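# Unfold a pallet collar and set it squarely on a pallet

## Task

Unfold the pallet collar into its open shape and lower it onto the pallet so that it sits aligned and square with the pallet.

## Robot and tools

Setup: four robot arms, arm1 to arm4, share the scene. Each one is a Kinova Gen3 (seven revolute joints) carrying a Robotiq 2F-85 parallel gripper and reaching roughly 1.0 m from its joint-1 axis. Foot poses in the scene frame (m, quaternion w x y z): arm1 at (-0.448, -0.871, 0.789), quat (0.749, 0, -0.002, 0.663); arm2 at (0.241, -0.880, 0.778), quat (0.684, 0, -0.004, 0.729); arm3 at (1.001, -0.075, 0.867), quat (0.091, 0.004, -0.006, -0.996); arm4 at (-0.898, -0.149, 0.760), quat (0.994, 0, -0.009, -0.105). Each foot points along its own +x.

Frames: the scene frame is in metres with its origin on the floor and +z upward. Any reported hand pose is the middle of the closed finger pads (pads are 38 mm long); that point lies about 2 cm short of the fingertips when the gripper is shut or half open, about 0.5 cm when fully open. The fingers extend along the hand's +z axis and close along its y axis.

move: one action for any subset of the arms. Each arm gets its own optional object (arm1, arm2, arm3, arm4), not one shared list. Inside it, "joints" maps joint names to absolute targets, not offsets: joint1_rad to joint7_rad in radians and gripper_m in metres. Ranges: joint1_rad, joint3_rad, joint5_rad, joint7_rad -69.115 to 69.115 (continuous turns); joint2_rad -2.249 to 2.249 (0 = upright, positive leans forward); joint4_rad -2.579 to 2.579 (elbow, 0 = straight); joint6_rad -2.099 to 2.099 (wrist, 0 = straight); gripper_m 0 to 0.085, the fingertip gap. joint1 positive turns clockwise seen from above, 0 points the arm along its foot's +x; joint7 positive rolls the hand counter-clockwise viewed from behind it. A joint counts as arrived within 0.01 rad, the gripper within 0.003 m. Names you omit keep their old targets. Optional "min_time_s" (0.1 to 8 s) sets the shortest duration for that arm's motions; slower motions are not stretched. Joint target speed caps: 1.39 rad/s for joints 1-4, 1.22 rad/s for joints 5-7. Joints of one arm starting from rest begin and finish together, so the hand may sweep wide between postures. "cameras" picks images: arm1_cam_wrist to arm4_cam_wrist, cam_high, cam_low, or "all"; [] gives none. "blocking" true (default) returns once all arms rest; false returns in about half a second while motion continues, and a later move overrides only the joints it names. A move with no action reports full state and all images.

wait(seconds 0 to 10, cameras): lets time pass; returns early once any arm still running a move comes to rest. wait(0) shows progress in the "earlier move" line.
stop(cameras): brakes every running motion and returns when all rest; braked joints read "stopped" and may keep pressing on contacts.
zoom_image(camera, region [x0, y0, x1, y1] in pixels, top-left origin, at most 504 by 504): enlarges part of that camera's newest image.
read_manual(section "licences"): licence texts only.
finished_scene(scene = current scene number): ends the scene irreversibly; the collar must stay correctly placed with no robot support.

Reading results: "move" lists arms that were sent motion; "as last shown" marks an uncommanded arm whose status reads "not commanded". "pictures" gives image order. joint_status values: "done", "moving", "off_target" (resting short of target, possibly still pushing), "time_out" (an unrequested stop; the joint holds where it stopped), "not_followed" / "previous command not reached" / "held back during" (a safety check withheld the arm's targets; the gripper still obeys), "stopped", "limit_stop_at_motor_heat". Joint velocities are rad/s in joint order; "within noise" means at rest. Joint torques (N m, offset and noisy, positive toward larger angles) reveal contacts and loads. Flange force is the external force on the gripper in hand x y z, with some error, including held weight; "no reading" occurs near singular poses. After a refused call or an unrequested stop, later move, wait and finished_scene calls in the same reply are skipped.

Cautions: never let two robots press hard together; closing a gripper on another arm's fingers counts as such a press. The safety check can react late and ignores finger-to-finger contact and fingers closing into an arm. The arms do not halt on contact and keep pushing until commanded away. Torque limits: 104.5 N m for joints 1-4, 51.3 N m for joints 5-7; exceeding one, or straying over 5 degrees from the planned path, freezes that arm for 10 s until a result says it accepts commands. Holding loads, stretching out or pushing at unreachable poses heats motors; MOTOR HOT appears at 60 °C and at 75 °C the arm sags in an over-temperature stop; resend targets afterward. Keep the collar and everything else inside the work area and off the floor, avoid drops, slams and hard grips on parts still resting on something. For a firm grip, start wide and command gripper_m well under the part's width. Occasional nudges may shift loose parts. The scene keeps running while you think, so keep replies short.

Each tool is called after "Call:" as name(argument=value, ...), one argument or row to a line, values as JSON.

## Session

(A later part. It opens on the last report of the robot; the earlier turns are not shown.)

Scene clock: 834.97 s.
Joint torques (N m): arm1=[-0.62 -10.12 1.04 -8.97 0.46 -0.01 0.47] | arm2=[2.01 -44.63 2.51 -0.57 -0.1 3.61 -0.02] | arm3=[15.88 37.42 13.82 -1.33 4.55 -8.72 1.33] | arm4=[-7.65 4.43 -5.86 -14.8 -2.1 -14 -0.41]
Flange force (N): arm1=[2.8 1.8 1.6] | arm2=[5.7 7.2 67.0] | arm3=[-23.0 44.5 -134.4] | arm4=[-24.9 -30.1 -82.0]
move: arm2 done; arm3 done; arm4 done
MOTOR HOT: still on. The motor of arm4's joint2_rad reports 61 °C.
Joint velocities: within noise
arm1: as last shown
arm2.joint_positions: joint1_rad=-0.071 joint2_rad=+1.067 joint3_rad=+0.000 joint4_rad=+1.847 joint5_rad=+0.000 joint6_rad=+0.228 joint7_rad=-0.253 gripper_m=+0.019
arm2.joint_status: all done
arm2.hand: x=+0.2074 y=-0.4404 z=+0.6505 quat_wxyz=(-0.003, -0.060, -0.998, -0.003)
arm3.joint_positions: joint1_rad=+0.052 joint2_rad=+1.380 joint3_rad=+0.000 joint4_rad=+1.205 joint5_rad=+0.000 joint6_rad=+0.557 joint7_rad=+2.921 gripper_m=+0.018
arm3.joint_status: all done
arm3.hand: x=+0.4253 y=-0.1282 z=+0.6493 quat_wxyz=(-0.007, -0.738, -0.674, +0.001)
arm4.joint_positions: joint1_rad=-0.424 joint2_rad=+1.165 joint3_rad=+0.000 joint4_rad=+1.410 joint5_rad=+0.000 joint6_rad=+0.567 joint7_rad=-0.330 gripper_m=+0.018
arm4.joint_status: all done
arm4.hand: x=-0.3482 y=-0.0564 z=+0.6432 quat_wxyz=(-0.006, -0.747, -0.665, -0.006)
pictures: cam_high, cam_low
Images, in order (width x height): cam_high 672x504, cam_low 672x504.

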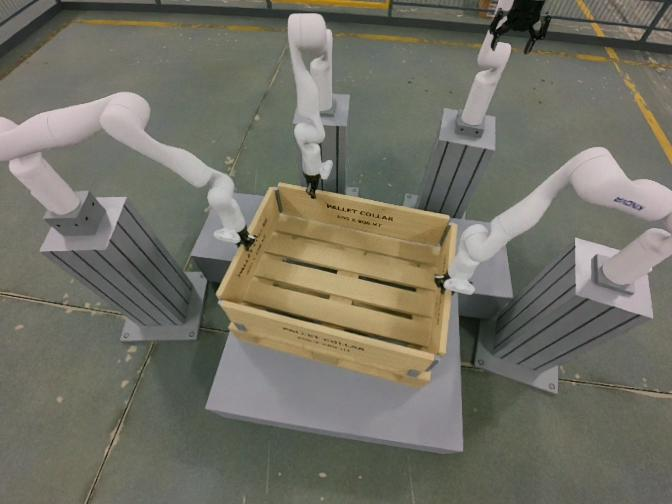

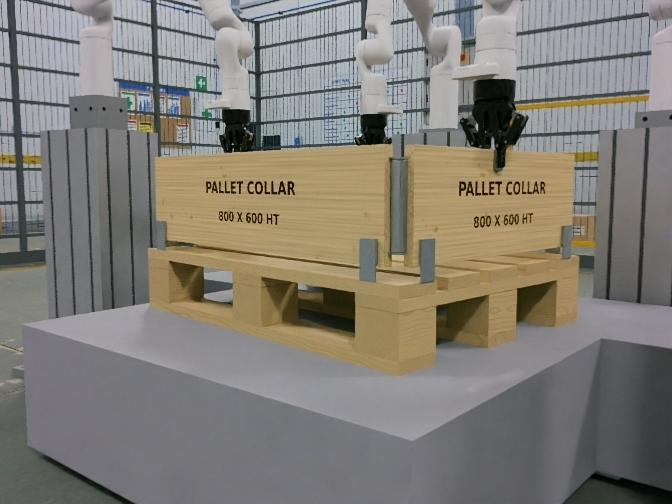

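Call:
move(
  arm2={"joints":{"joint2_rad":1.0187,"joint4_rad":1.8614,"joint6_rad":0.2615},"min_time_s":1.5},
  arm3={"joints":{"joint2_rad":1.3369,"joint4_rad":1.2337,"joint6_rad":0.571},"min_time_s":1.5},
  arm4={"joints":{"joint2_rad":1.1245,"joint4_rad":1.4237,"joint6_rad":0.5934},"min_time_s":1.5},
)

Call:
move(
  arm2={"joints":{"joint1_rad":-0.0658,"joint2_rad":1.0245,"joint4_rad":1.8307,"joint6_rad":0.2864,"joint7_rad":-0.2483},"min_time_s":2},
  arm3={"joints":{"joint1_rad":0.0666,"joint2_rad":1.3345,"joint4_rad":1.2422,"joint6_rad":0.5649,"joint7_rad":2.9356},"min_time_s":2},
  arm4={"joints":{"joint1_rad":-0.4394,"joint2_rad":1.1279,"joint4_rad":1.4125,"joint6_rad":0.6012,"joint7_rad":-0.345},"min_time_s":2},
)

Call:
move(
  arm2={"joints":{"joint2_rad":1.0717,"joint4_rad":1.8163,"joint6_rad":0.2536},"min_time_s":2},
  arm3={"joints":{"joint2_rad":1.3771,"joint4_rad":1.2137,"joint6_rad":0.5508},"min_time_s":2},
  arm4={"joints":{"joint2_rad":1.168,"joint4_rad":1.3987,"joint6_rad":0.5749},"min_time_s":2},
  cameras=["cam_low","cam_high","arm2_cam_wrist"],
)

Call:
zoom_image(
  camera="cam_low",
  region=[330, 180, 590, 320],
)

Call:
zoom_image(
  camera="cam_low",
  region=[120, 180, 290, 320],
)

Call:
zoom_image(
  camera="cam_high",
  region=[190, 170, 490, 420],
)

Scene clock: 857.27 s.
Joint torques (N m): arm1=[-0.62 -10.14 1.02 -9 0.47 0.01 0.46] | arm2=[1.48 -24.85 1.01 -0.75 -0.23 0.88 0.05] | arm3=[0.31 -27.36 1.27 -1.29 0.85 4.31 0.88] | arm4=[-1.72 -35.66 -0.45 -6.11 -1.53 2.4 -0.37]
Flange force (N): arm1=[2.9 1.7 1.7] | arm2=[4.3 5.4 15.5] | arm3=[-3.9 -5.4 14.2] | arm4=[-2.9 6.8 27.3]
move: arm2 done; arm3 done; arm4 done
MOTOR HOT: cleared for the motors of arm4.
Joint velocities: within noise
arm1: as last shown
arm2.joint_positions: joint1_rad=-0.071 joint2_rad=+1.019 joint3_rad=+0.000 joint4_rad=+1.861 joint5_rad=+0.000 joint6_rad=+0.261 joint7_rad=-0.253 gripper_m=+0.019
arm2.joint_status: all done
arm2.hand: x=+0.2073 y=-0.4404 z=+0.6706 quat_wxyz=(-0.003, -0.060, -0.998, -0.003)
arm3.joint_positions: joint1_rad=+0.052 joint2_rad=+1.337 joint3_rad=+0.000 joint4_rad=+1.234 joint5_rad=+0.000 joint6_rad=+0.571 joint7_rad=+2.921 gripper_m=+0.018
arm3.joint_status: all done
arm3.hand: x=+0.4252 y=-0.1279 z=+0.6693 quat_wxyz=(-0.007, -0.738, -0.674, +0.000)
arm4.joint_positions: joint1_rad=-0.424 joint2_rad=+1.124 joint3_rad=+0.000 joint4_rad=+1.424 joint5_rad=+0.000 joint6_rad=+0.593 joint7_rad=-0.330 gripper_m=+0.018
arm4.joint_status: all done
arm4.hand: x=-0.3486 y=-0.0563 z=+0.6632 quat_wxyz=(-0.006, -0.747, -0.665, -0.006)
pictures: none

Scene clock: 859.57 s.
Joint torques (N m): arm1=[-0.61 -10.15 0.99 -9.01 0.48 -0.01 0.47] | arm2=[1.45 -25.5 0.93 -1.18 -0.29 0.86 -0.04] | arm3=[0.41 -26.29 1.27 -0.47 0.8 4.7 0.81] | arm4=[-1.83 -35.74 -0.64 -5.97 -1.47 2.55 -0.18]
Flange force (N): arm1=[2.9 1.8 1.7] | arm2=[4.0 5.4 15.9] | arm3=[-4.0 -6.3 13.4] | arm4=[-2.5 7.3 27.5]
move: arm2 done; arm3 done; arm4 done
Joint velocities: within noise
arm1: as last shown
arm2.joint_positions: joint1_rad=-0.066 joint2_rad=+1.024 joint3_rad=+0.000 joint4_rad=+1.831 joint5_rad=+0.000 joint6_rad=+0.286 joint7_rad=-0.248 gripper_m=+0.019
arm2.joint_status: all done
arm2.hand: x=+0.2084 y=-0.4315 z=+0.6707 quat_wxyz=(-0.003, -0.060, -0.998, -0.003)
arm3.joint_positions: joint1_rad=+0.067 joint2_rad=+1.335 joint3_rad=+0.000 joint4_rad=+1.242 joint5_rad=+0.000 joint6_rad=+0.565 joint7_rad=+2.936 gripper_m=+0.018
arm3.joint_status: all done
arm3.hand: x=+0.4263 y=-0.1190 z=+0.6692 quat_wxyz=(-0.007, -0.738, -0.674, +0.000)
arm4.joint_positions: joint1_rad=-0.439 joint2_rad=+1.128 joint3_rad=+0.000 joint4_rad=+1.412 joint5_rad=+0.000 joint6_rad=+0.601 joint7_rad=-0.345 gripper_m=+0.018
arm4.joint_status: all done
arm4.hand: x=-0.3475 y=-0.0474 z=+0.6633 quat_wxyz=(-0.006, -0.747, -0.665, -0.006)
pictures: none

Scene clock: 861.87 s.
Joint torques (N m): arm1=[-0.6 -10.16 1.01 -9 0.47 -0.01 0.45] | arm2=[-1.42 -25.67 -2.32 -2.41 -0.79 0.05 -0.04] | arm3=[0.22 -29.72 1.32 -3.6 0.95 3.03 1] | arm4=[-11.24 3 -9.53 -7.2 -2.84 -8.61 -0.14]
Flange force (N): arm1=[2.8 1.7 1.7] | arm2=[-3.0 3.6 13.5] | arm3=[-3.1 -1.1 14.9] | arm4=[-25.5 -10.7 -66.4]
move: arm2 done; arm3 done; arm4 done
Joint velocities: within noise
arm1.joint_positions: joint1_rad=+0.000 joint2_rad=+0.109 joint3_rad=+0.000 joint4_rad=+1.205 joint5_rad=+0.000 joint6_rad=+1.828 joint7_rad=+1.690 gripper_m=+0.085
arm1.joint_status: not commanded
arm1.hand: x=-0.3817 y=-0.5282 z=+1.2616 quat_wxyz=(-0.002, +0.706, -0.708, +0.000)
arm2.joint_positions: joint1_rad=-0.066 joint2_rad=+1.072 joint3_rad=+0.000 joint4_rad=+1.816 joint5_rad=+0.000 joint6_rad=+0.254 joint7_rad=-0.248 gripper_m=+0.019
arm2.joint_status: all done
arm2.hand: x=+0.2086 y=-0.4314 z=+0.6507 quat_wxyz=(-0.003, -0.060, -0.998, -0.003)
arm3.joint_positions: joint1_rad=+0.067 joint2_rad=+1.377 joint3_rad=+0.000 joint4_rad=+1.214 joint5_rad=+0.000 joint6_rad=+0.551 joint7_rad=+2.936 gripper_m=+0.018
arm3.joint_status: all done
arm3.hand: x=+0.4264 y=-0.1192 z=+0.6493 quat_wxyz=(-0.007, -0.738, -0.674, +0.000)
arm4.joint_positions: joint1_rad=-0.439 joint2_rad=+1.168 joint3_rad=+0.000 joint4_rad=+1.399 joint5_rad=+0.000 joint6_rad=+0.575 joint7_rad=-0.345 gripper_m=+0.018
arm4.joint_status: all done
arm4.hand: x=-0.3471 y=-0.0475 z=+0.6434 quat_wxyz=(-0.006, -0.747, -0.665, -0.006)
pictures: arm2_cam_wrist, cam_high, cam_low
Images, in order (width x height): arm2_cam_wrist 672x504, cam_high 672x504, cam_low 672x504.

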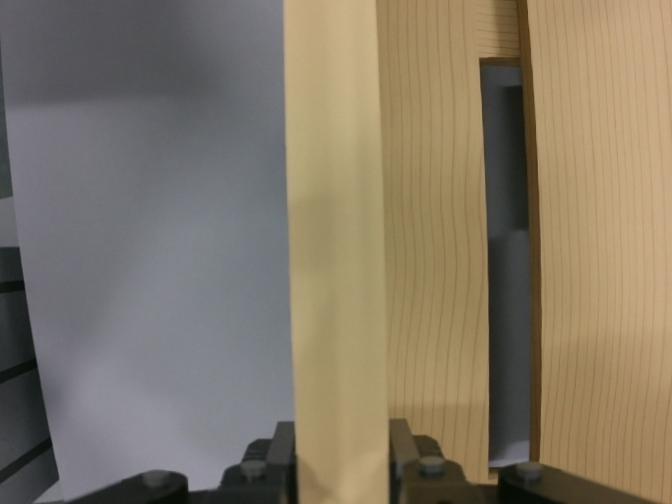

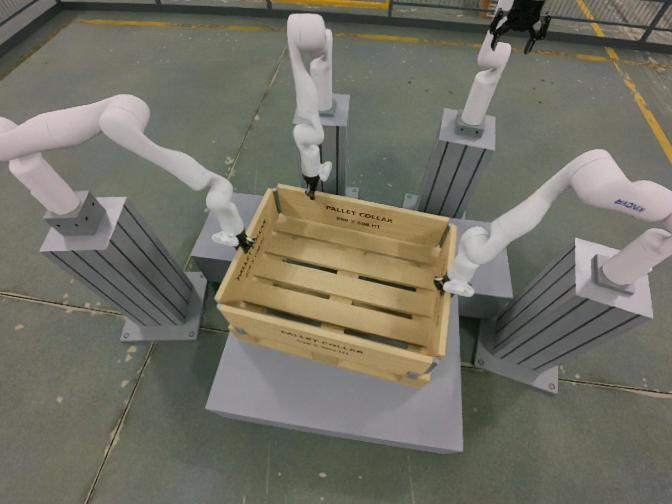

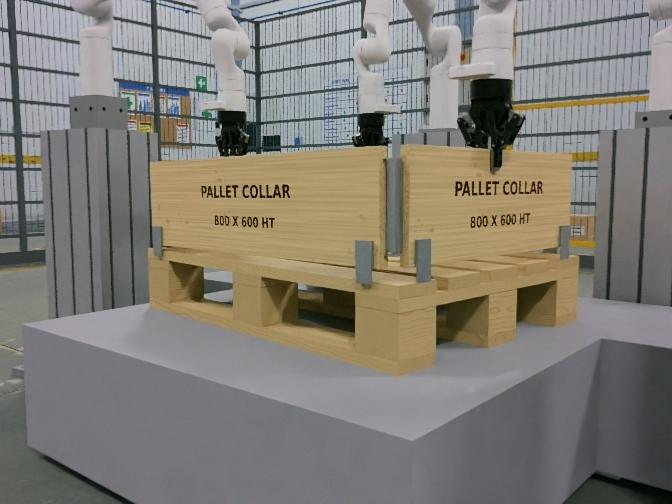

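Scaled by 1.938 from the camera's image (finer frame: 960x720).

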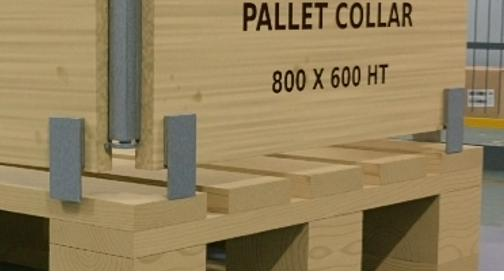

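Scaled by 2.965 from the camera's image (finer frame: 960x720).

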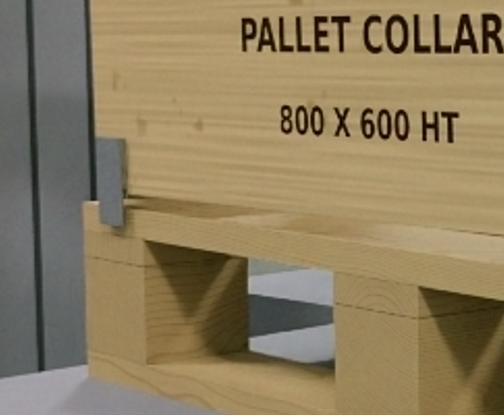

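Scaled by 1.680 from the camera's image (finer frame: 960x720).

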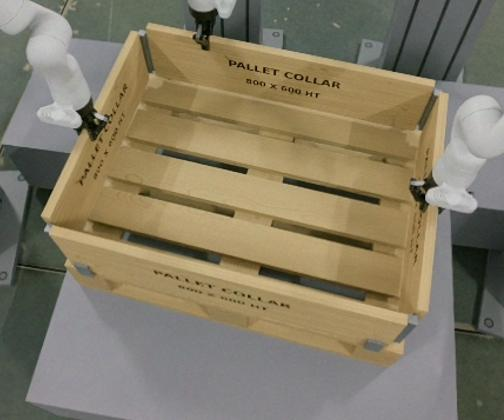

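Call:
move(
  arm2={"joints":{"joint2_rad":1.0245,"joint4_rad":1.8307,"joint6_rad":0.2864},"min_time_s":1.5},
  arm3={"joints":{"joint2_rad":1.3345,"joint4_rad":1.2422,"joint6_rad":0.5649},"min_time_s":1.5},
  arm4={"joints":{"joint2_rad":1.1279,"joint4_rad":1.4125,"joint6_rad":0.6012},"min_time_s":1.5},
)

Call:
move(
  arm2={"joints":{"joint1_rad":-0.0829,"joint2_rad":1.0255,"joint4_rad":1.8252,"joint6_rad":0.2909,"joint7_rad":-0.2654},"min_time_s":2},
  arm3={"joints":{"joint1_rad":0.0698,"joint2_rad":1.3452,"joint4_rad":1.2056,"joint6_rad":0.5908,"joint7_rad":2.9388},"min_time_s":2},
  arm4={"joints":{"joint1_rad":-0.4444,"joint2_rad":1.1179,"joint4_rad":1.445,"joint6_rad":0.5787,"joint7_rad":-0.35},"min_time_s":2},
)

Call:
move(
  arm2={"joints":{"joint2_rad":1.0729,"joint4_rad":1.8108,"joint6_rad":0.2579},"min_time_s":2},
  arm3={"joints":{"joint2_rad":1.388,"joint4_rad":1.1768,"joint6_rad":0.5768},"min_time_s":2},
  arm4={"joints":{"joint2_rad":1.1584,"joint4_rad":1.4312,"joint6_rad":0.552},"min_time_s":2},
  cameras=["cam_low"],
)

Call:
zoom_image(
  camera="cam_low",
  region=[330, 180, 590, 320],
)

Call:
zoom_image(
  camera="cam_low",
  region=[120, 180, 290, 320],
)

Scene clock: 885.17 s.
Joint torques (N m): arm1=[-0.62 -10.11 1.02 -9.03 0.46 -0.01 0.48] | arm2=[1.49 -25.43 1 -1.01 -0.21 0.87 0] | arm3=[0.53 -26.44 1.48 -0.5 0.86 4.63 0.83] | arm4=[-2.09 -35.72 -0.74 -5.83 -1.44 2.57 -0.22]
Flange force (N): arm1=[3.0 1.8 1.8] | arm2=[4.2 5.9 15.9] | arm3=[-4.2 -6.5 13.6] | arm4=[-2.8 8.0 27.6]
move: arm2 done; arm3 done; arm4 done
Joint velocities: within noise
arm1: as last shown
arm2.joint_positions: joint1_rad=-0.066 joint2_rad=+1.024 joint3_rad=+0.000 joint4_rad=+1.831 joint5_rad=+0.000 joint6_rad=+0.286 joint7_rad=-0.248 gripper_m=+0.019
arm2.joint_status: all done
arm2.hand: x=+0.2084 y=-0.4315 z=+0.6707 quat_wxyz=(-0.003, -0.060, -0.998, -0.003)
arm3.joint_positions: joint1_rad=+0.067 joint2_rad=+1.335 joint3_rad=+0.000 joint4_rad=+1.242 joint5_rad=+0.000 joint6_rad=+0.565 joint7_rad=+2.936 gripper_m=+0.018
arm3.joint_status: all done
arm3.hand: x=+0.4263 y=-0.1190 z=+0.6691 quat_wxyz=(-0.007, -0.738, -0.674, +0.000)
arm4.joint_positions: joint1_rad=-0.439 joint2_rad=+1.128 joint3_rad=+0.000 joint4_rad=+1.412 joint5_rad=+0.000 joint6_rad=+0.601 joint7_rad=-0.345 gripper_m=+0.018
arm4.joint_status: all done
arm4.hand: x=-0.3475 y=-0.0474 z=+0.6633 quat_wxyz=(-0.006, -0.747, -0.665, -0.006)
pictures: none

Scene clock: 887.47 s.
Joint torques (N m): arm1=[-0.63 -10.15 1 -8.99 0.48 0.01 0.5] | arm2=[1.35 -25.52 0.96 -0.93 -0.14 0.95 0.13] | arm3=[0.56 -26.57 1.48 -0.61 0.92 4.73 0.85] | arm4=[-2.22 -34.79 -0.94 -5.15 -1.59 2.78 -0.27]
Flange force (N): arm1=[2.8 1.8 1.7] | arm2=[4.3 6.1 16.1] | arm3=[-4.3 -6.8 13.5] | arm4=[-3.1 8.3 27.1]
move: arm2 done; arm3 done; arm4 done
Joint velocities: within noise
arm1: as last shown
arm2.joint_positions: joint1_rad=-0.083 joint2_rad=+1.026 joint3_rad=+0.000 joint4_rad=+1.825 joint5_rad=+0.000 joint6_rad=+0.291 joint7_rad=-0.265 gripper_m=+0.019
arm2.joint_status: all done
arm2.hand: x=+0.2005 y=-0.4306 z=+0.6706 quat_wxyz=(-0.003, -0.060, -0.998, -0.003)
arm3.joint_positions: joint1_rad=+0.070 joint2_rad=+1.345 joint3_rad=+0.000 joint4_rad=+1.206 joint5_rad=+0.000 joint6_rad=+0.591 joint7_rad=+2.939 gripper_m=+0.018
arm3.joint_status: all done
arm3.hand: x=+0.4184 y=-0.1180 z=+0.6691 quat_wxyz=(-0.007, -0.738, -0.674, +0.000)
arm4.joint_positions: joint1_rad=-0.444 joint2_rad=+1.118 joint3_rad=+0.000 joint4_rad=+1.445 joint5_rad=+0.000 joint6_rad=+0.579 joint7_rad=-0.350 gripper_m=+0.018
arm4.joint_status: all done
arm4.hand: x=-0.3555 y=-0.0465 z=+0.6630 quat_wxyz=(-0.006, -0.747, -0.665, -0.006)
pictures: none

Scene clock: 889.77 s.
Joint torques (N m): arm1=[-0.64 -10.12 1.02 -9.01 0.48 0 0.46] | arm2=[1.17 -25.67 0.63 -1.08 -0.3 0.7 0.05] | arm3=[-0.08 -26.24 0.89 0 0.83 4.94 0.94] | arm4=[-2.3 -34.83 -0.85 -4.54 -1.31 2.87 -0.03]
Flange force (N): arm1=[2.9 1.7 1.7] | arm2=[3.4 4.9 15.5] | arm3=[-3.6 -8.1 13.8] | arm4=[-2.7 8.7 27.4]
move: arm2 done; arm3 done; arm4 done
Joint velocities: within noise
arm1: as last shown
arm2.joint_positions: joint1_rad=-0.083 joint2_rad=+1.073 joint3_rad=+0.000 joint4_rad=+1.811 joint5_rad=+0.000 joint6_rad=+0.258 joint7_rad=-0.265 gripper_m=+0.019
arm2.joint_status: all done
arm2.hand: x=+0.2007 y=-0.4306 z=+0.6506 quat_wxyz=(-0.003, -0.060, -0.998, -0.003)
arm3.joint_positions: joint1_rad=+0.070 joint2_rad=+1.388 joint3_rad=+0.000 joint4_rad=+1.177 joint5_rad=+0.000 joint6_rad=+0.577 joint7_rad=+2.939 gripper_m=+0.018
arm3.joint_status: all done
arm3.hand: x=+0.4186 y=-0.1182 z=+0.6491 quat_wxyz=(-0.007, -0.738, -0.674, +0.000)
arm4.joint_positions: joint1_rad=-0.444 joint2_rad=+1.158 joint3_rad=+0.000 joint4_rad=+1.431 joint5_rad=+0.000 joint6_rad=+0.552 joint7_rad=-0.350 gripper_m=+0.018
arm4.joint_status: all done
arm4.hand: x=-0.3551 y=-0.0465 z=+0.6431 quat_wxyz=(-0.006, -0.747, -0.665, -0.006)
Images, in order (width x height): cam_low 672x504.

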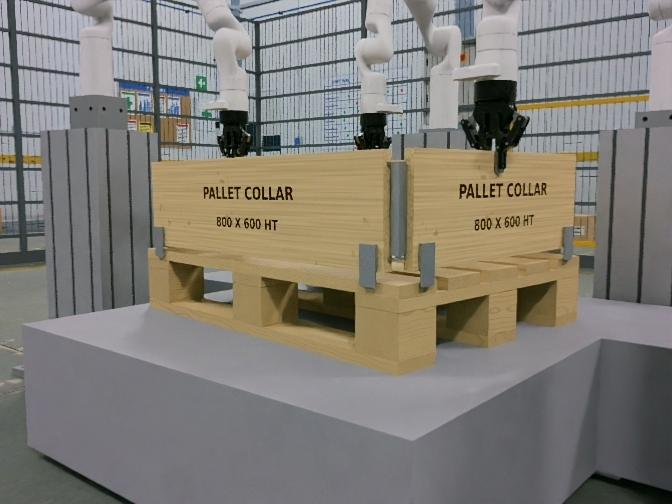

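Scaled by 1.938 from the camera's image (finer frame: 960x720).

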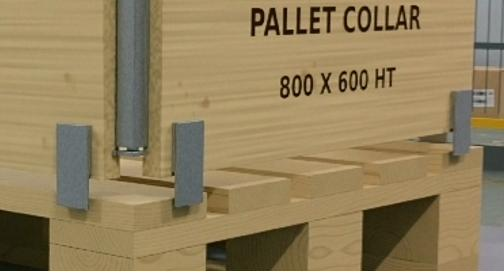

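Scaled by 2.965 from the camera's image (finer frame: 960x720).

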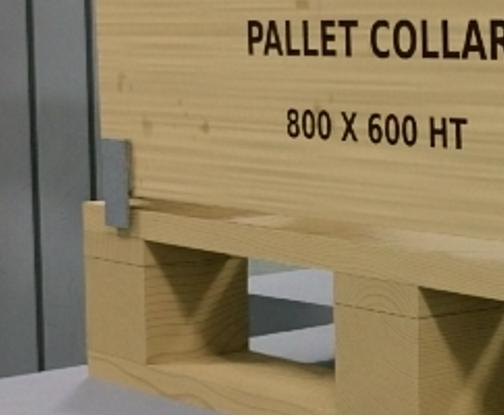

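Call:
move(
  arm2={"joints":{"joint2_rad":1.1108,"joint4_rad":1.7985,"joint6_rad":0.2323},"min_time_s":2},
  arm3={"joints":{"joint2_rad":1.4225,"joint4_rad":1.1528,"joint6_rad":0.5663},"min_time_s":2},
  arm4={"joints":{"joint2_rad":1.191,"joint4_rad":1.4195,"joint6_rad":0.5311},"min_time_s":2},
  cameras=["cam_low"],
)

Call:
zoom_image(
  camera="cam_low",
  region=[330, 180, 590, 320],
)

Scene clock: 897.27 s.
Joint torques (N m): arm1=[-0.64 -10.14 1.02 -9.01 0.47 0.01 0.46] | arm2=[1.8 -31.75 1.72 -0.81 -0.07 1.6 0.08] | arm3=[6.16 -2.4 6.09 2.26 2.33 1.58 1.02] | arm4=[-0.98 -34.19 0.08 -6.67 -1.36 1.14 -0.47]
Flange force (N): arm1=[2.9 1.7 1.8] | arm2=[5.0 5.0 31.1] | arm3=[-12.4 5.2 -36.4] | arm4=[-3.0 2.4 21.9]
move: arm2 done; arm3 done; arm4 done
Joint velocities: within noise
arm1: as last shown
arm2.joint_positions: joint1_rad=-0.083 joint2_rad=+1.111 joint3_rad=+0.000 joint4_rad=+1.798 joint5_rad=+0.000 joint6_rad=+0.232 joint7_rad=-0.265 gripper_m=+0.019
arm2.joint_status: all done
arm2.hand: x=+0.2008 y=-0.4309 z=+0.6344 quat_wxyz=(-0.003, -0.060, -0.998, -0.003)
arm3.joint_positions: joint1_rad=+0.070 joint2_rad=+1.422 joint3_rad=+0.000 joint4_rad=+1.153 joint5_rad=+0.000 joint6_rad=+0.566 joint7_rad=+2.939 gripper_m=+0.018
arm3.joint_status: all done
arm3.hand: x=+0.4191 y=-0.1185 z=+0.6330 quat_wxyz=(-0.007, -0.738, -0.674, +0.000)
arm4.joint_positions: joint1_rad=-0.444 joint2_rad=+1.191 joint3_rad=+0.000 joint4_rad=+1.420 joint5_rad=+0.000 joint6_rad=+0.531 joint7_rad=-0.350 gripper_m=+0.018
arm4.joint_status: all done
arm4.hand: x=-0.3552 y=-0.0466 z=+0.6270 quat_wxyz=(-0.006, -0.747, -0.665, -0.006)
Images, in order (width x height): cam_low 672x504.

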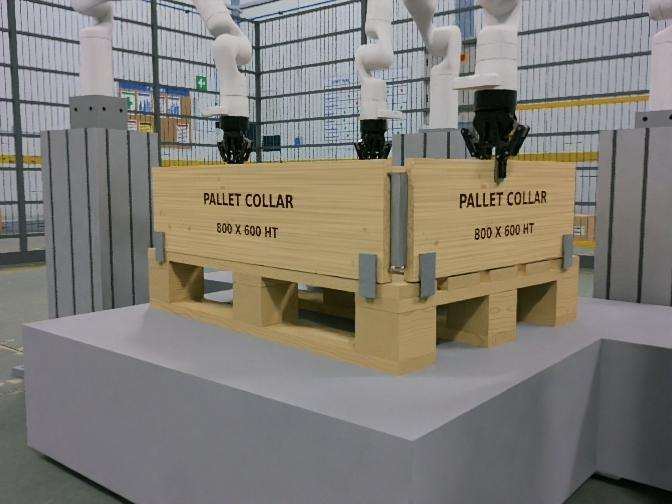

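Scaled by 1.938 from the camera's image (finer frame: 960x720).

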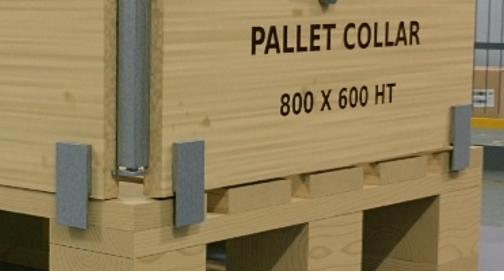

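Call:
move(
  arm2={"joints":{"joint2_rad":1.125,"joint4_rad":1.7942,"joint6_rad":0.2224},"min_time_s":1.5},
  arm4={"joints":{"joint2_rad":1.202,"joint4_rad":1.4157,"joint6_rad":0.5239},"min_time_s":1.5},
  cameras=["cam_low"],
)

Call:
zoom_image(
  camera="cam_low",
  region=[130, 150, 600, 380],
)

Scene clock: 903.63 s.
Joint torques (N m): arm1=[-0.64 -10.14 1.02 -8.99 0.48 0.01 0.47] | arm2=[-2.89 -20.71 -4.81 0.71 -1.06 1.5 -0.08] | arm3=[2.32 -26.9 1.96 0.5 0.7 5.2 0.89] | arm4=[-3.43 -23.67 -1.75 -4.5 -1.58 0.65 -0.46]
Flange force (N): arm1=[2.8 1.7 1.7] | arm2=[-5.7 6.9 6.0] | arm3=[-7.8 -9.2 16.2] | arm4=[-8.0 1.6 1.3]
move: arm2 done; arm4 done
Joint velocities: within noise
arm1: as last shown
arm2.joint_positions: joint1_rad=-0.083 joint2_rad=+1.125 joint3_rad=+0.000 joint4_rad=+1.794 joint5_rad=+0.000 joint6_rad=+0.222 joint7_rad=-0.265 gripper_m=+0.019
arm2.joint_status: all done
arm2.hand: x=+0.2010 y=-0.4313 z=+0.6284 quat_wxyz=(-0.003, -0.060, -0.998, -0.003)
arm3.joint_positions: joint1_rad=+0.070 joint2_rad=+1.423 joint3_rad=+0.000 joint4_rad=+1.153 joint5_rad=+0.000 joint6_rad=+0.566 joint7_rad=+2.939 gripper_m=+0.018
arm3.joint_status: not commanded
arm3.hand: x=+0.4192 y=-0.1183 z=+0.6329 quat_wxyz=(-0.007, -0.738, -0.674, +0.000)
arm4.joint_positions: joint1_rad=-0.444 joint2_rad=+1.202 joint3_rad=+0.000 joint4_rad=+1.416 joint5_rad=+0.000 joint6_rad=+0.524 joint7_rad=-0.350 gripper_m=+0.018
arm4.joint_status: all done
arm4.hand: x=-0.3553 y=-0.0467 z=+0.6216 quat_wxyz=(-0.006, -0.747, -0.665, -0.006)
Images, in order (width x height): cam_low 672x504.

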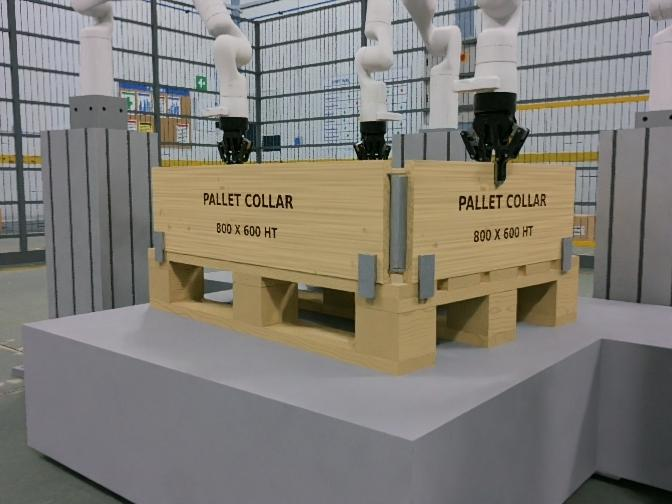

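Scaled by 1.072 from the camera's image (finer frame: 960x720).

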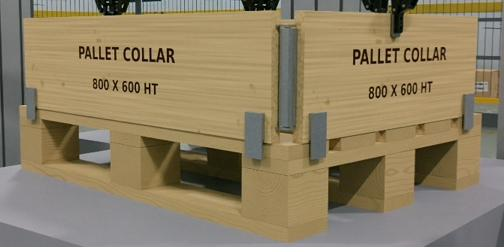

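Now lower arm3 and arm2 slightly, release, retreat.

Call:
move(
  arm2={"joints":{"joint2_rad":1.132,"joint4_rad":1.7921,"joint6_rad":0.2175},"min_time_s":1.5},
  arm3={"joints":{"joint2_rad":1.4311,"joint4_rad":1.147,"joint6_rad":0.5635},"min_time_s":1.5},
  arm4={"joints":{"joint2_rad":1.206,"joint4_rad":1.4143,"joint6_rad":0.5213},"min_time_s":1.5},
)

Call:
move(
  arm2={"joints":{"gripper_m":0.085}},
  arm3={"joints":{"gripper_m":0.085}},
  arm4={"joints":{"gripper_m":0.085}},
)

Call:
move(
  arm2={"joints":{"joint2_rad":0.75,"joint6_rad":0.6},"min_time_s":2},
  arm3={"joints":{"joint2_rad":1.05,"joint6_rad":0.945},"min_time_s":2},
  arm4={"joints":{"joint2_rad":0.83,"joint6_rad":0.897},"min_time_s":2},
  cameras=["all"],
)

Call:
zoom_image(
  camera="cam_low",
  region=[130, 150, 600, 380],
)

Call:
zoom_image(
  camera="cam_high",
  region=[190, 170, 490, 420],
)

Scene clock: 911.63 s.
Joint torques (N m): arm1=[-0.64 -10.14 1 -9.03 0.47 0 0.47] | arm2=[-3.83 1.28 -6.05 -2.39 -1.09 -2.72 -0.11] | arm3=[-0.09 27.73 -0.77 0.32 0.47 -6.23 0.88] | arm4=[-5.15 -1.97 -3.74 -5.73 -1.67 -5.34 -0.43]
Flange force (N): arm1=[2.9 1.7 1.8] | arm2=[-9.9 -2.4 -55.3] | arm3=[2.2 27.1 -110.0] | arm4=[-14.8 -10.0 -52.1]
move: arm2 done; arm3 done; arm4 done
Joint velocities: within noise
arm1: as last shown
arm2.joint_positions: joint1_rad=-0.083 joint2_rad=+1.132 joint3_rad=+0.000 joint4_rad=+1.792 joint5_rad=+0.000 joint6_rad=+0.217 joint7_rad=-0.265 gripper_m=+0.019
arm2.joint_status: all done
arm2.hand: x=+0.2010 y=-0.4315 z=+0.6254 quat_wxyz=(-0.003, -0.060, -0.998, -0.003)
arm3.joint_positions: joint1_rad=+0.070 joint2_rad=+1.431 joint3_rad=+0.000 joint4_rad=+1.147 joint5_rad=+0.000 joint6_rad=+0.563 joint7_rad=+2.939 gripper_m=+0.018
arm3.joint_status: all done
arm3.hand: x=+0.4193 y=-0.1184 z=+0.6290 quat_wxyz=(-0.007, -0.738, -0.674, +0.000)
arm4.joint_positions: joint1_rad=-0.444 joint2_rad=+1.206 joint3_rad=+0.000 joint4_rad=+1.414 joint5_rad=+0.000 joint6_rad=+0.521 joint7_rad=-0.350 gripper_m=+0.018
arm4.joint_status: all done
arm4.hand: x=-0.3554 y=-0.0467 z=+0.6196 quat_wxyz=(-0.006, -0.747, -0.665, -0.006)
pictures: none

Scene clock: 912.83 s.
Joint torques (N m): arm1=[-0.63 -10.12 1.01 -9 0.46 -0.01 0.47] | arm2=[1.1 -20.07 0.66 -1.38 -0.13 0.06 0.16] | arm3=[0.13 -24 -0.14 -5.25 -0.15 0.18 0.3] | arm4=[-0.69 -23.18 1.56 -5.53 0.15 -0.06 0.5]
Flange force (N): arm1=[2.9 1.8 1.7] | arm2=[2.7 0.9 0.4] | arm3=[-0.8 4.4 -2.5] | arm4=[-2.5 -3.5 -1.5]
move: arm2 done; arm3 done; arm4 done
Joint velocities: within noise
arm1: as last shown
arm2.joint_positions: joint1_rad=-0.083 joint2_rad=+1.132 joint3_rad=+0.000 joint4_rad=+1.792 joint5_rad=+0.000 joint6_rad=+0.217 joint7_rad=-0.265 gripper_m=+0.085
arm2.joint_status: all done
arm2.hand: x=+0.2010 y=-0.4315 z=+0.6254 quat_wxyz=(-0.003, -0.060, -0.998, -0.003)
arm3.joint_positions: joint1_rad=+0.070 joint2_rad=+1.431 joint3_rad=+0.000 joint4_rad=+1.147 joint5_rad=+0.000 joint6_rad=+0.564 joint7_rad=+2.939 gripper_m=+0.085
arm3.joint_status: all done
arm3.hand: x=+0.4194 y=-0.1184 z=+0.6289 quat_wxyz=(-0.007, -0.738, -0.674, +0.000)
arm4.joint_positions: joint1_rad=-0.444 joint2_rad=+1.206 joint3_rad=+0.000 joint4_rad=+1.414 joint5_rad=+0.000 joint6_rad=+0.521 joint7_rad=-0.350 gripper_m=+0.085
arm4.joint_status: all done
arm4.hand: x=-0.3554 y=-0.0467 z=+0.6196 quat_wxyz=(-0.006, -0.747, -0.665, -0.006)
pictures: none

Scene clock: 915.13 s.
Joint torques (N m): arm1=[-0.65 -10.17 1.01 -9.05 0.46 0 0.47] | arm2=[1.13 -18.78 0.51 -4.6 -0.16 0.08 0.13] | arm3=[0.09 -24.13 -0.2 -7.66 -0.14 0.16 0.33] | arm4=[-0.67 -21.74 1.51 -7.92 0.15 -0.11 0.48]
Flange force (N): arm1=[2.9 1.7 1.9] | arm2=[2.7 0.7 0.0] | arm3=[-0.8 4.3 -0.7] | arm4=[-2.0 -3.0 0.0]
move: arm2 done; arm3 done; arm4 done
Joint velocities: within noise
arm1.joint_positions: joint1_rad=+0.000 joint2_rad=+0.109 joint3_rad=+0.000 joint4_rad=+1.205 joint5_rad=+0.000 joint6_rad=+1.828 joint7_rad=+1.690 gripper_m=+0.085
arm1.joint_status: not commanded
arm1.hand: x=-0.3817 y=-0.5282 z=+1.2616 quat_wxyz=(-0.002, +0.706, -0.708, +0.000)
arm2.joint_positions: joint1_rad=-0.083 joint2_rad=+0.750 joint3_rad=+0.000 joint4_rad=+1.792 joint5_rad=+0.000 joint6_rad=+0.600 joint7_rad=-0.265 gripper_m=+0.085
arm2.joint_status: all done
arm2.hand: x=+0.1977 y=-0.4174 z=+0.8019 quat_wxyz=(-0.003, -0.060, -0.998, -0.003)
arm3.joint_positions: joint1_rad=+0.070 joint2_rad=+1.050 joint3_rad=+0.000 joint4_rad=+1.147 joint5_rad=+0.000 joint6_rad=+0.945 joint7_rad=+2.939 gripper_m=+0.085
arm3.joint_status: all done
arm3.hand: x=+0.3826 y=-0.1198 z=+0.8609 quat_wxyz=(-0.007, -0.738, -0.674, +0.000)
arm4.joint_positions: joint1_rad=-0.444 joint2_rad=+0.830 joint3_rad=+0.000 joint4_rad=+1.414 joint5_rad=+0.000 joint6_rad=+0.897 joint7_rad=-0.350 gripper_m=+0.085
arm4.joint_status: all done
arm4.hand: x=-0.3525 y=-0.0447 z=+0.8301 quat_wxyz=(-0.007, -0.747, -0.665, -0.006)
pictures: arm1_cam_wrist, arm2_cam_wrist, arm3_cam_wrist, arm4_cam_wrist, cam_high, cam_low
Images, in order (width x height): arm1_cam_wrist 672x504, arm2_cam_wrist 672x504, arm3_cam_wrist 672x504, arm4_cam_wrist 672x504, cam_high 672x504, cam_low 672x504.

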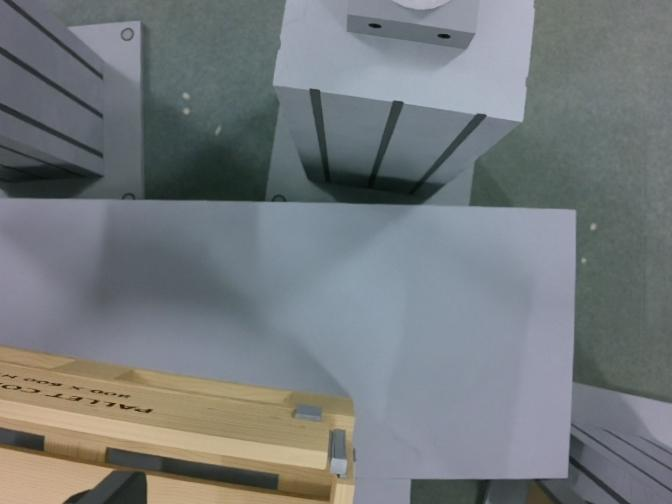

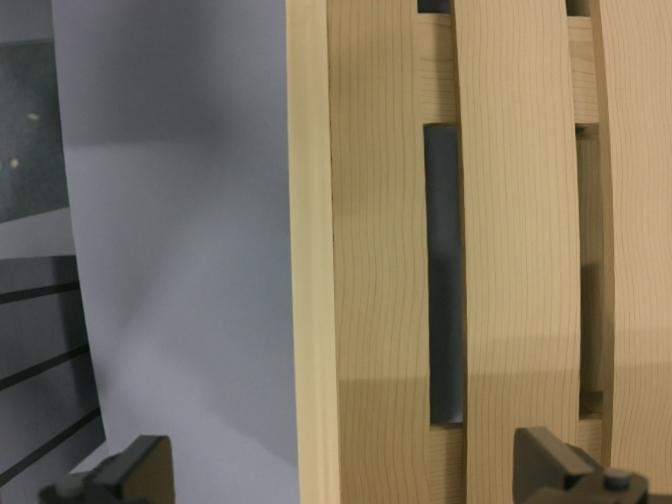

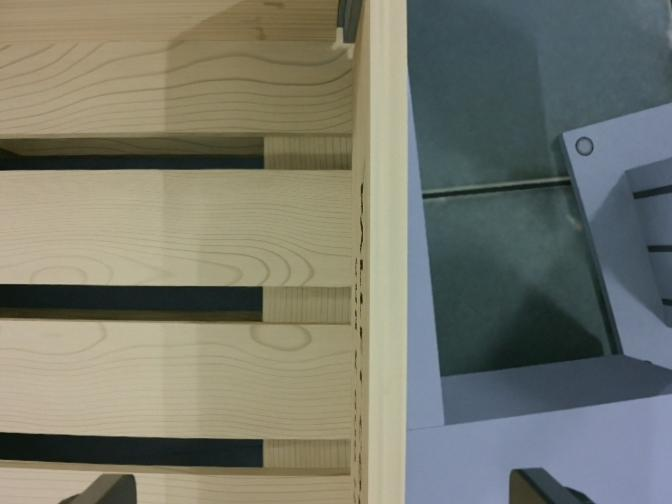

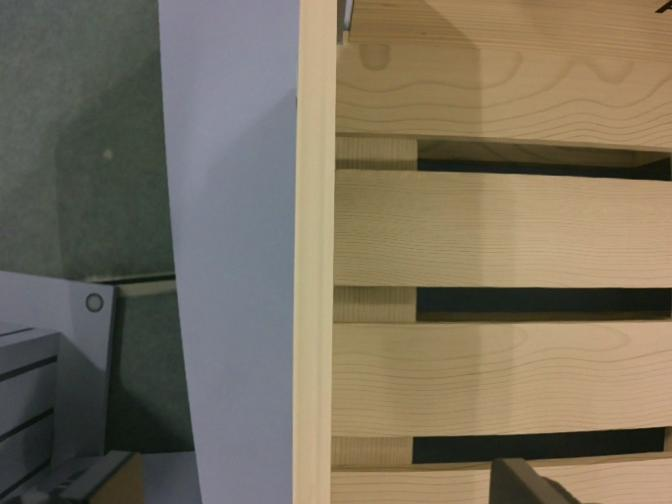

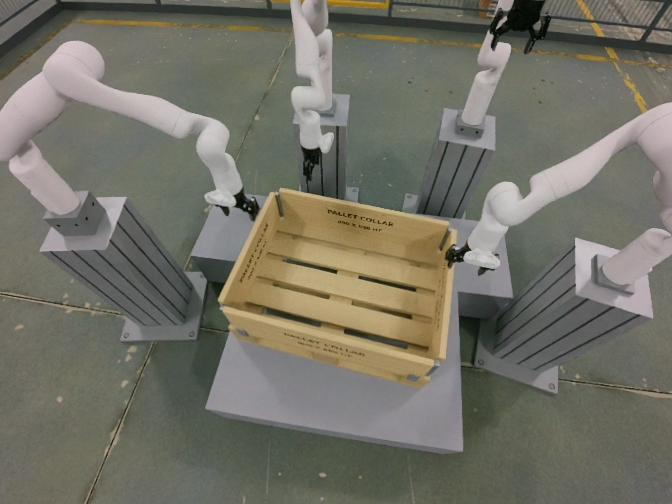

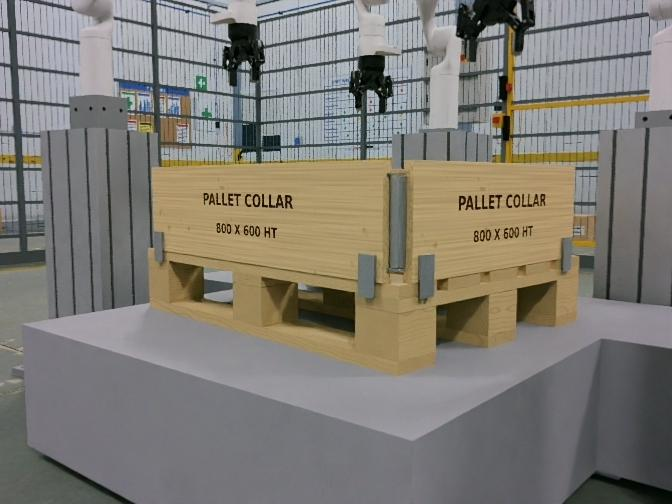

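Scaled by 1.072 from the camera's image (finer frame: 960x720).

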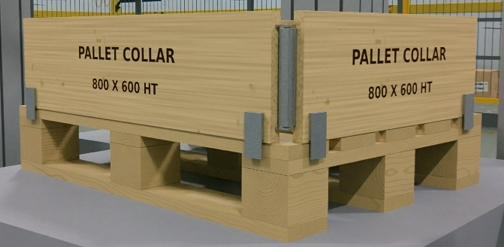

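Scaled by 1.680 from the camera's image (finer frame: 960x720).

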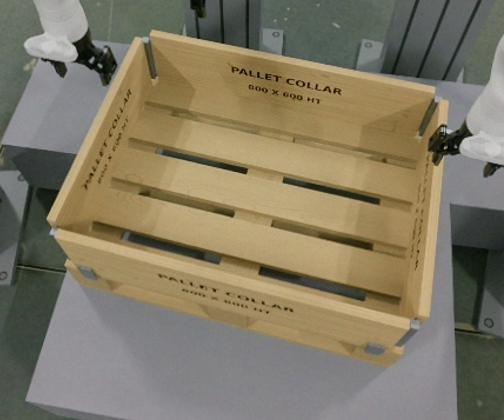

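Call:
finished_scene(
  scene=2,
)

The scene is finished: the task was done.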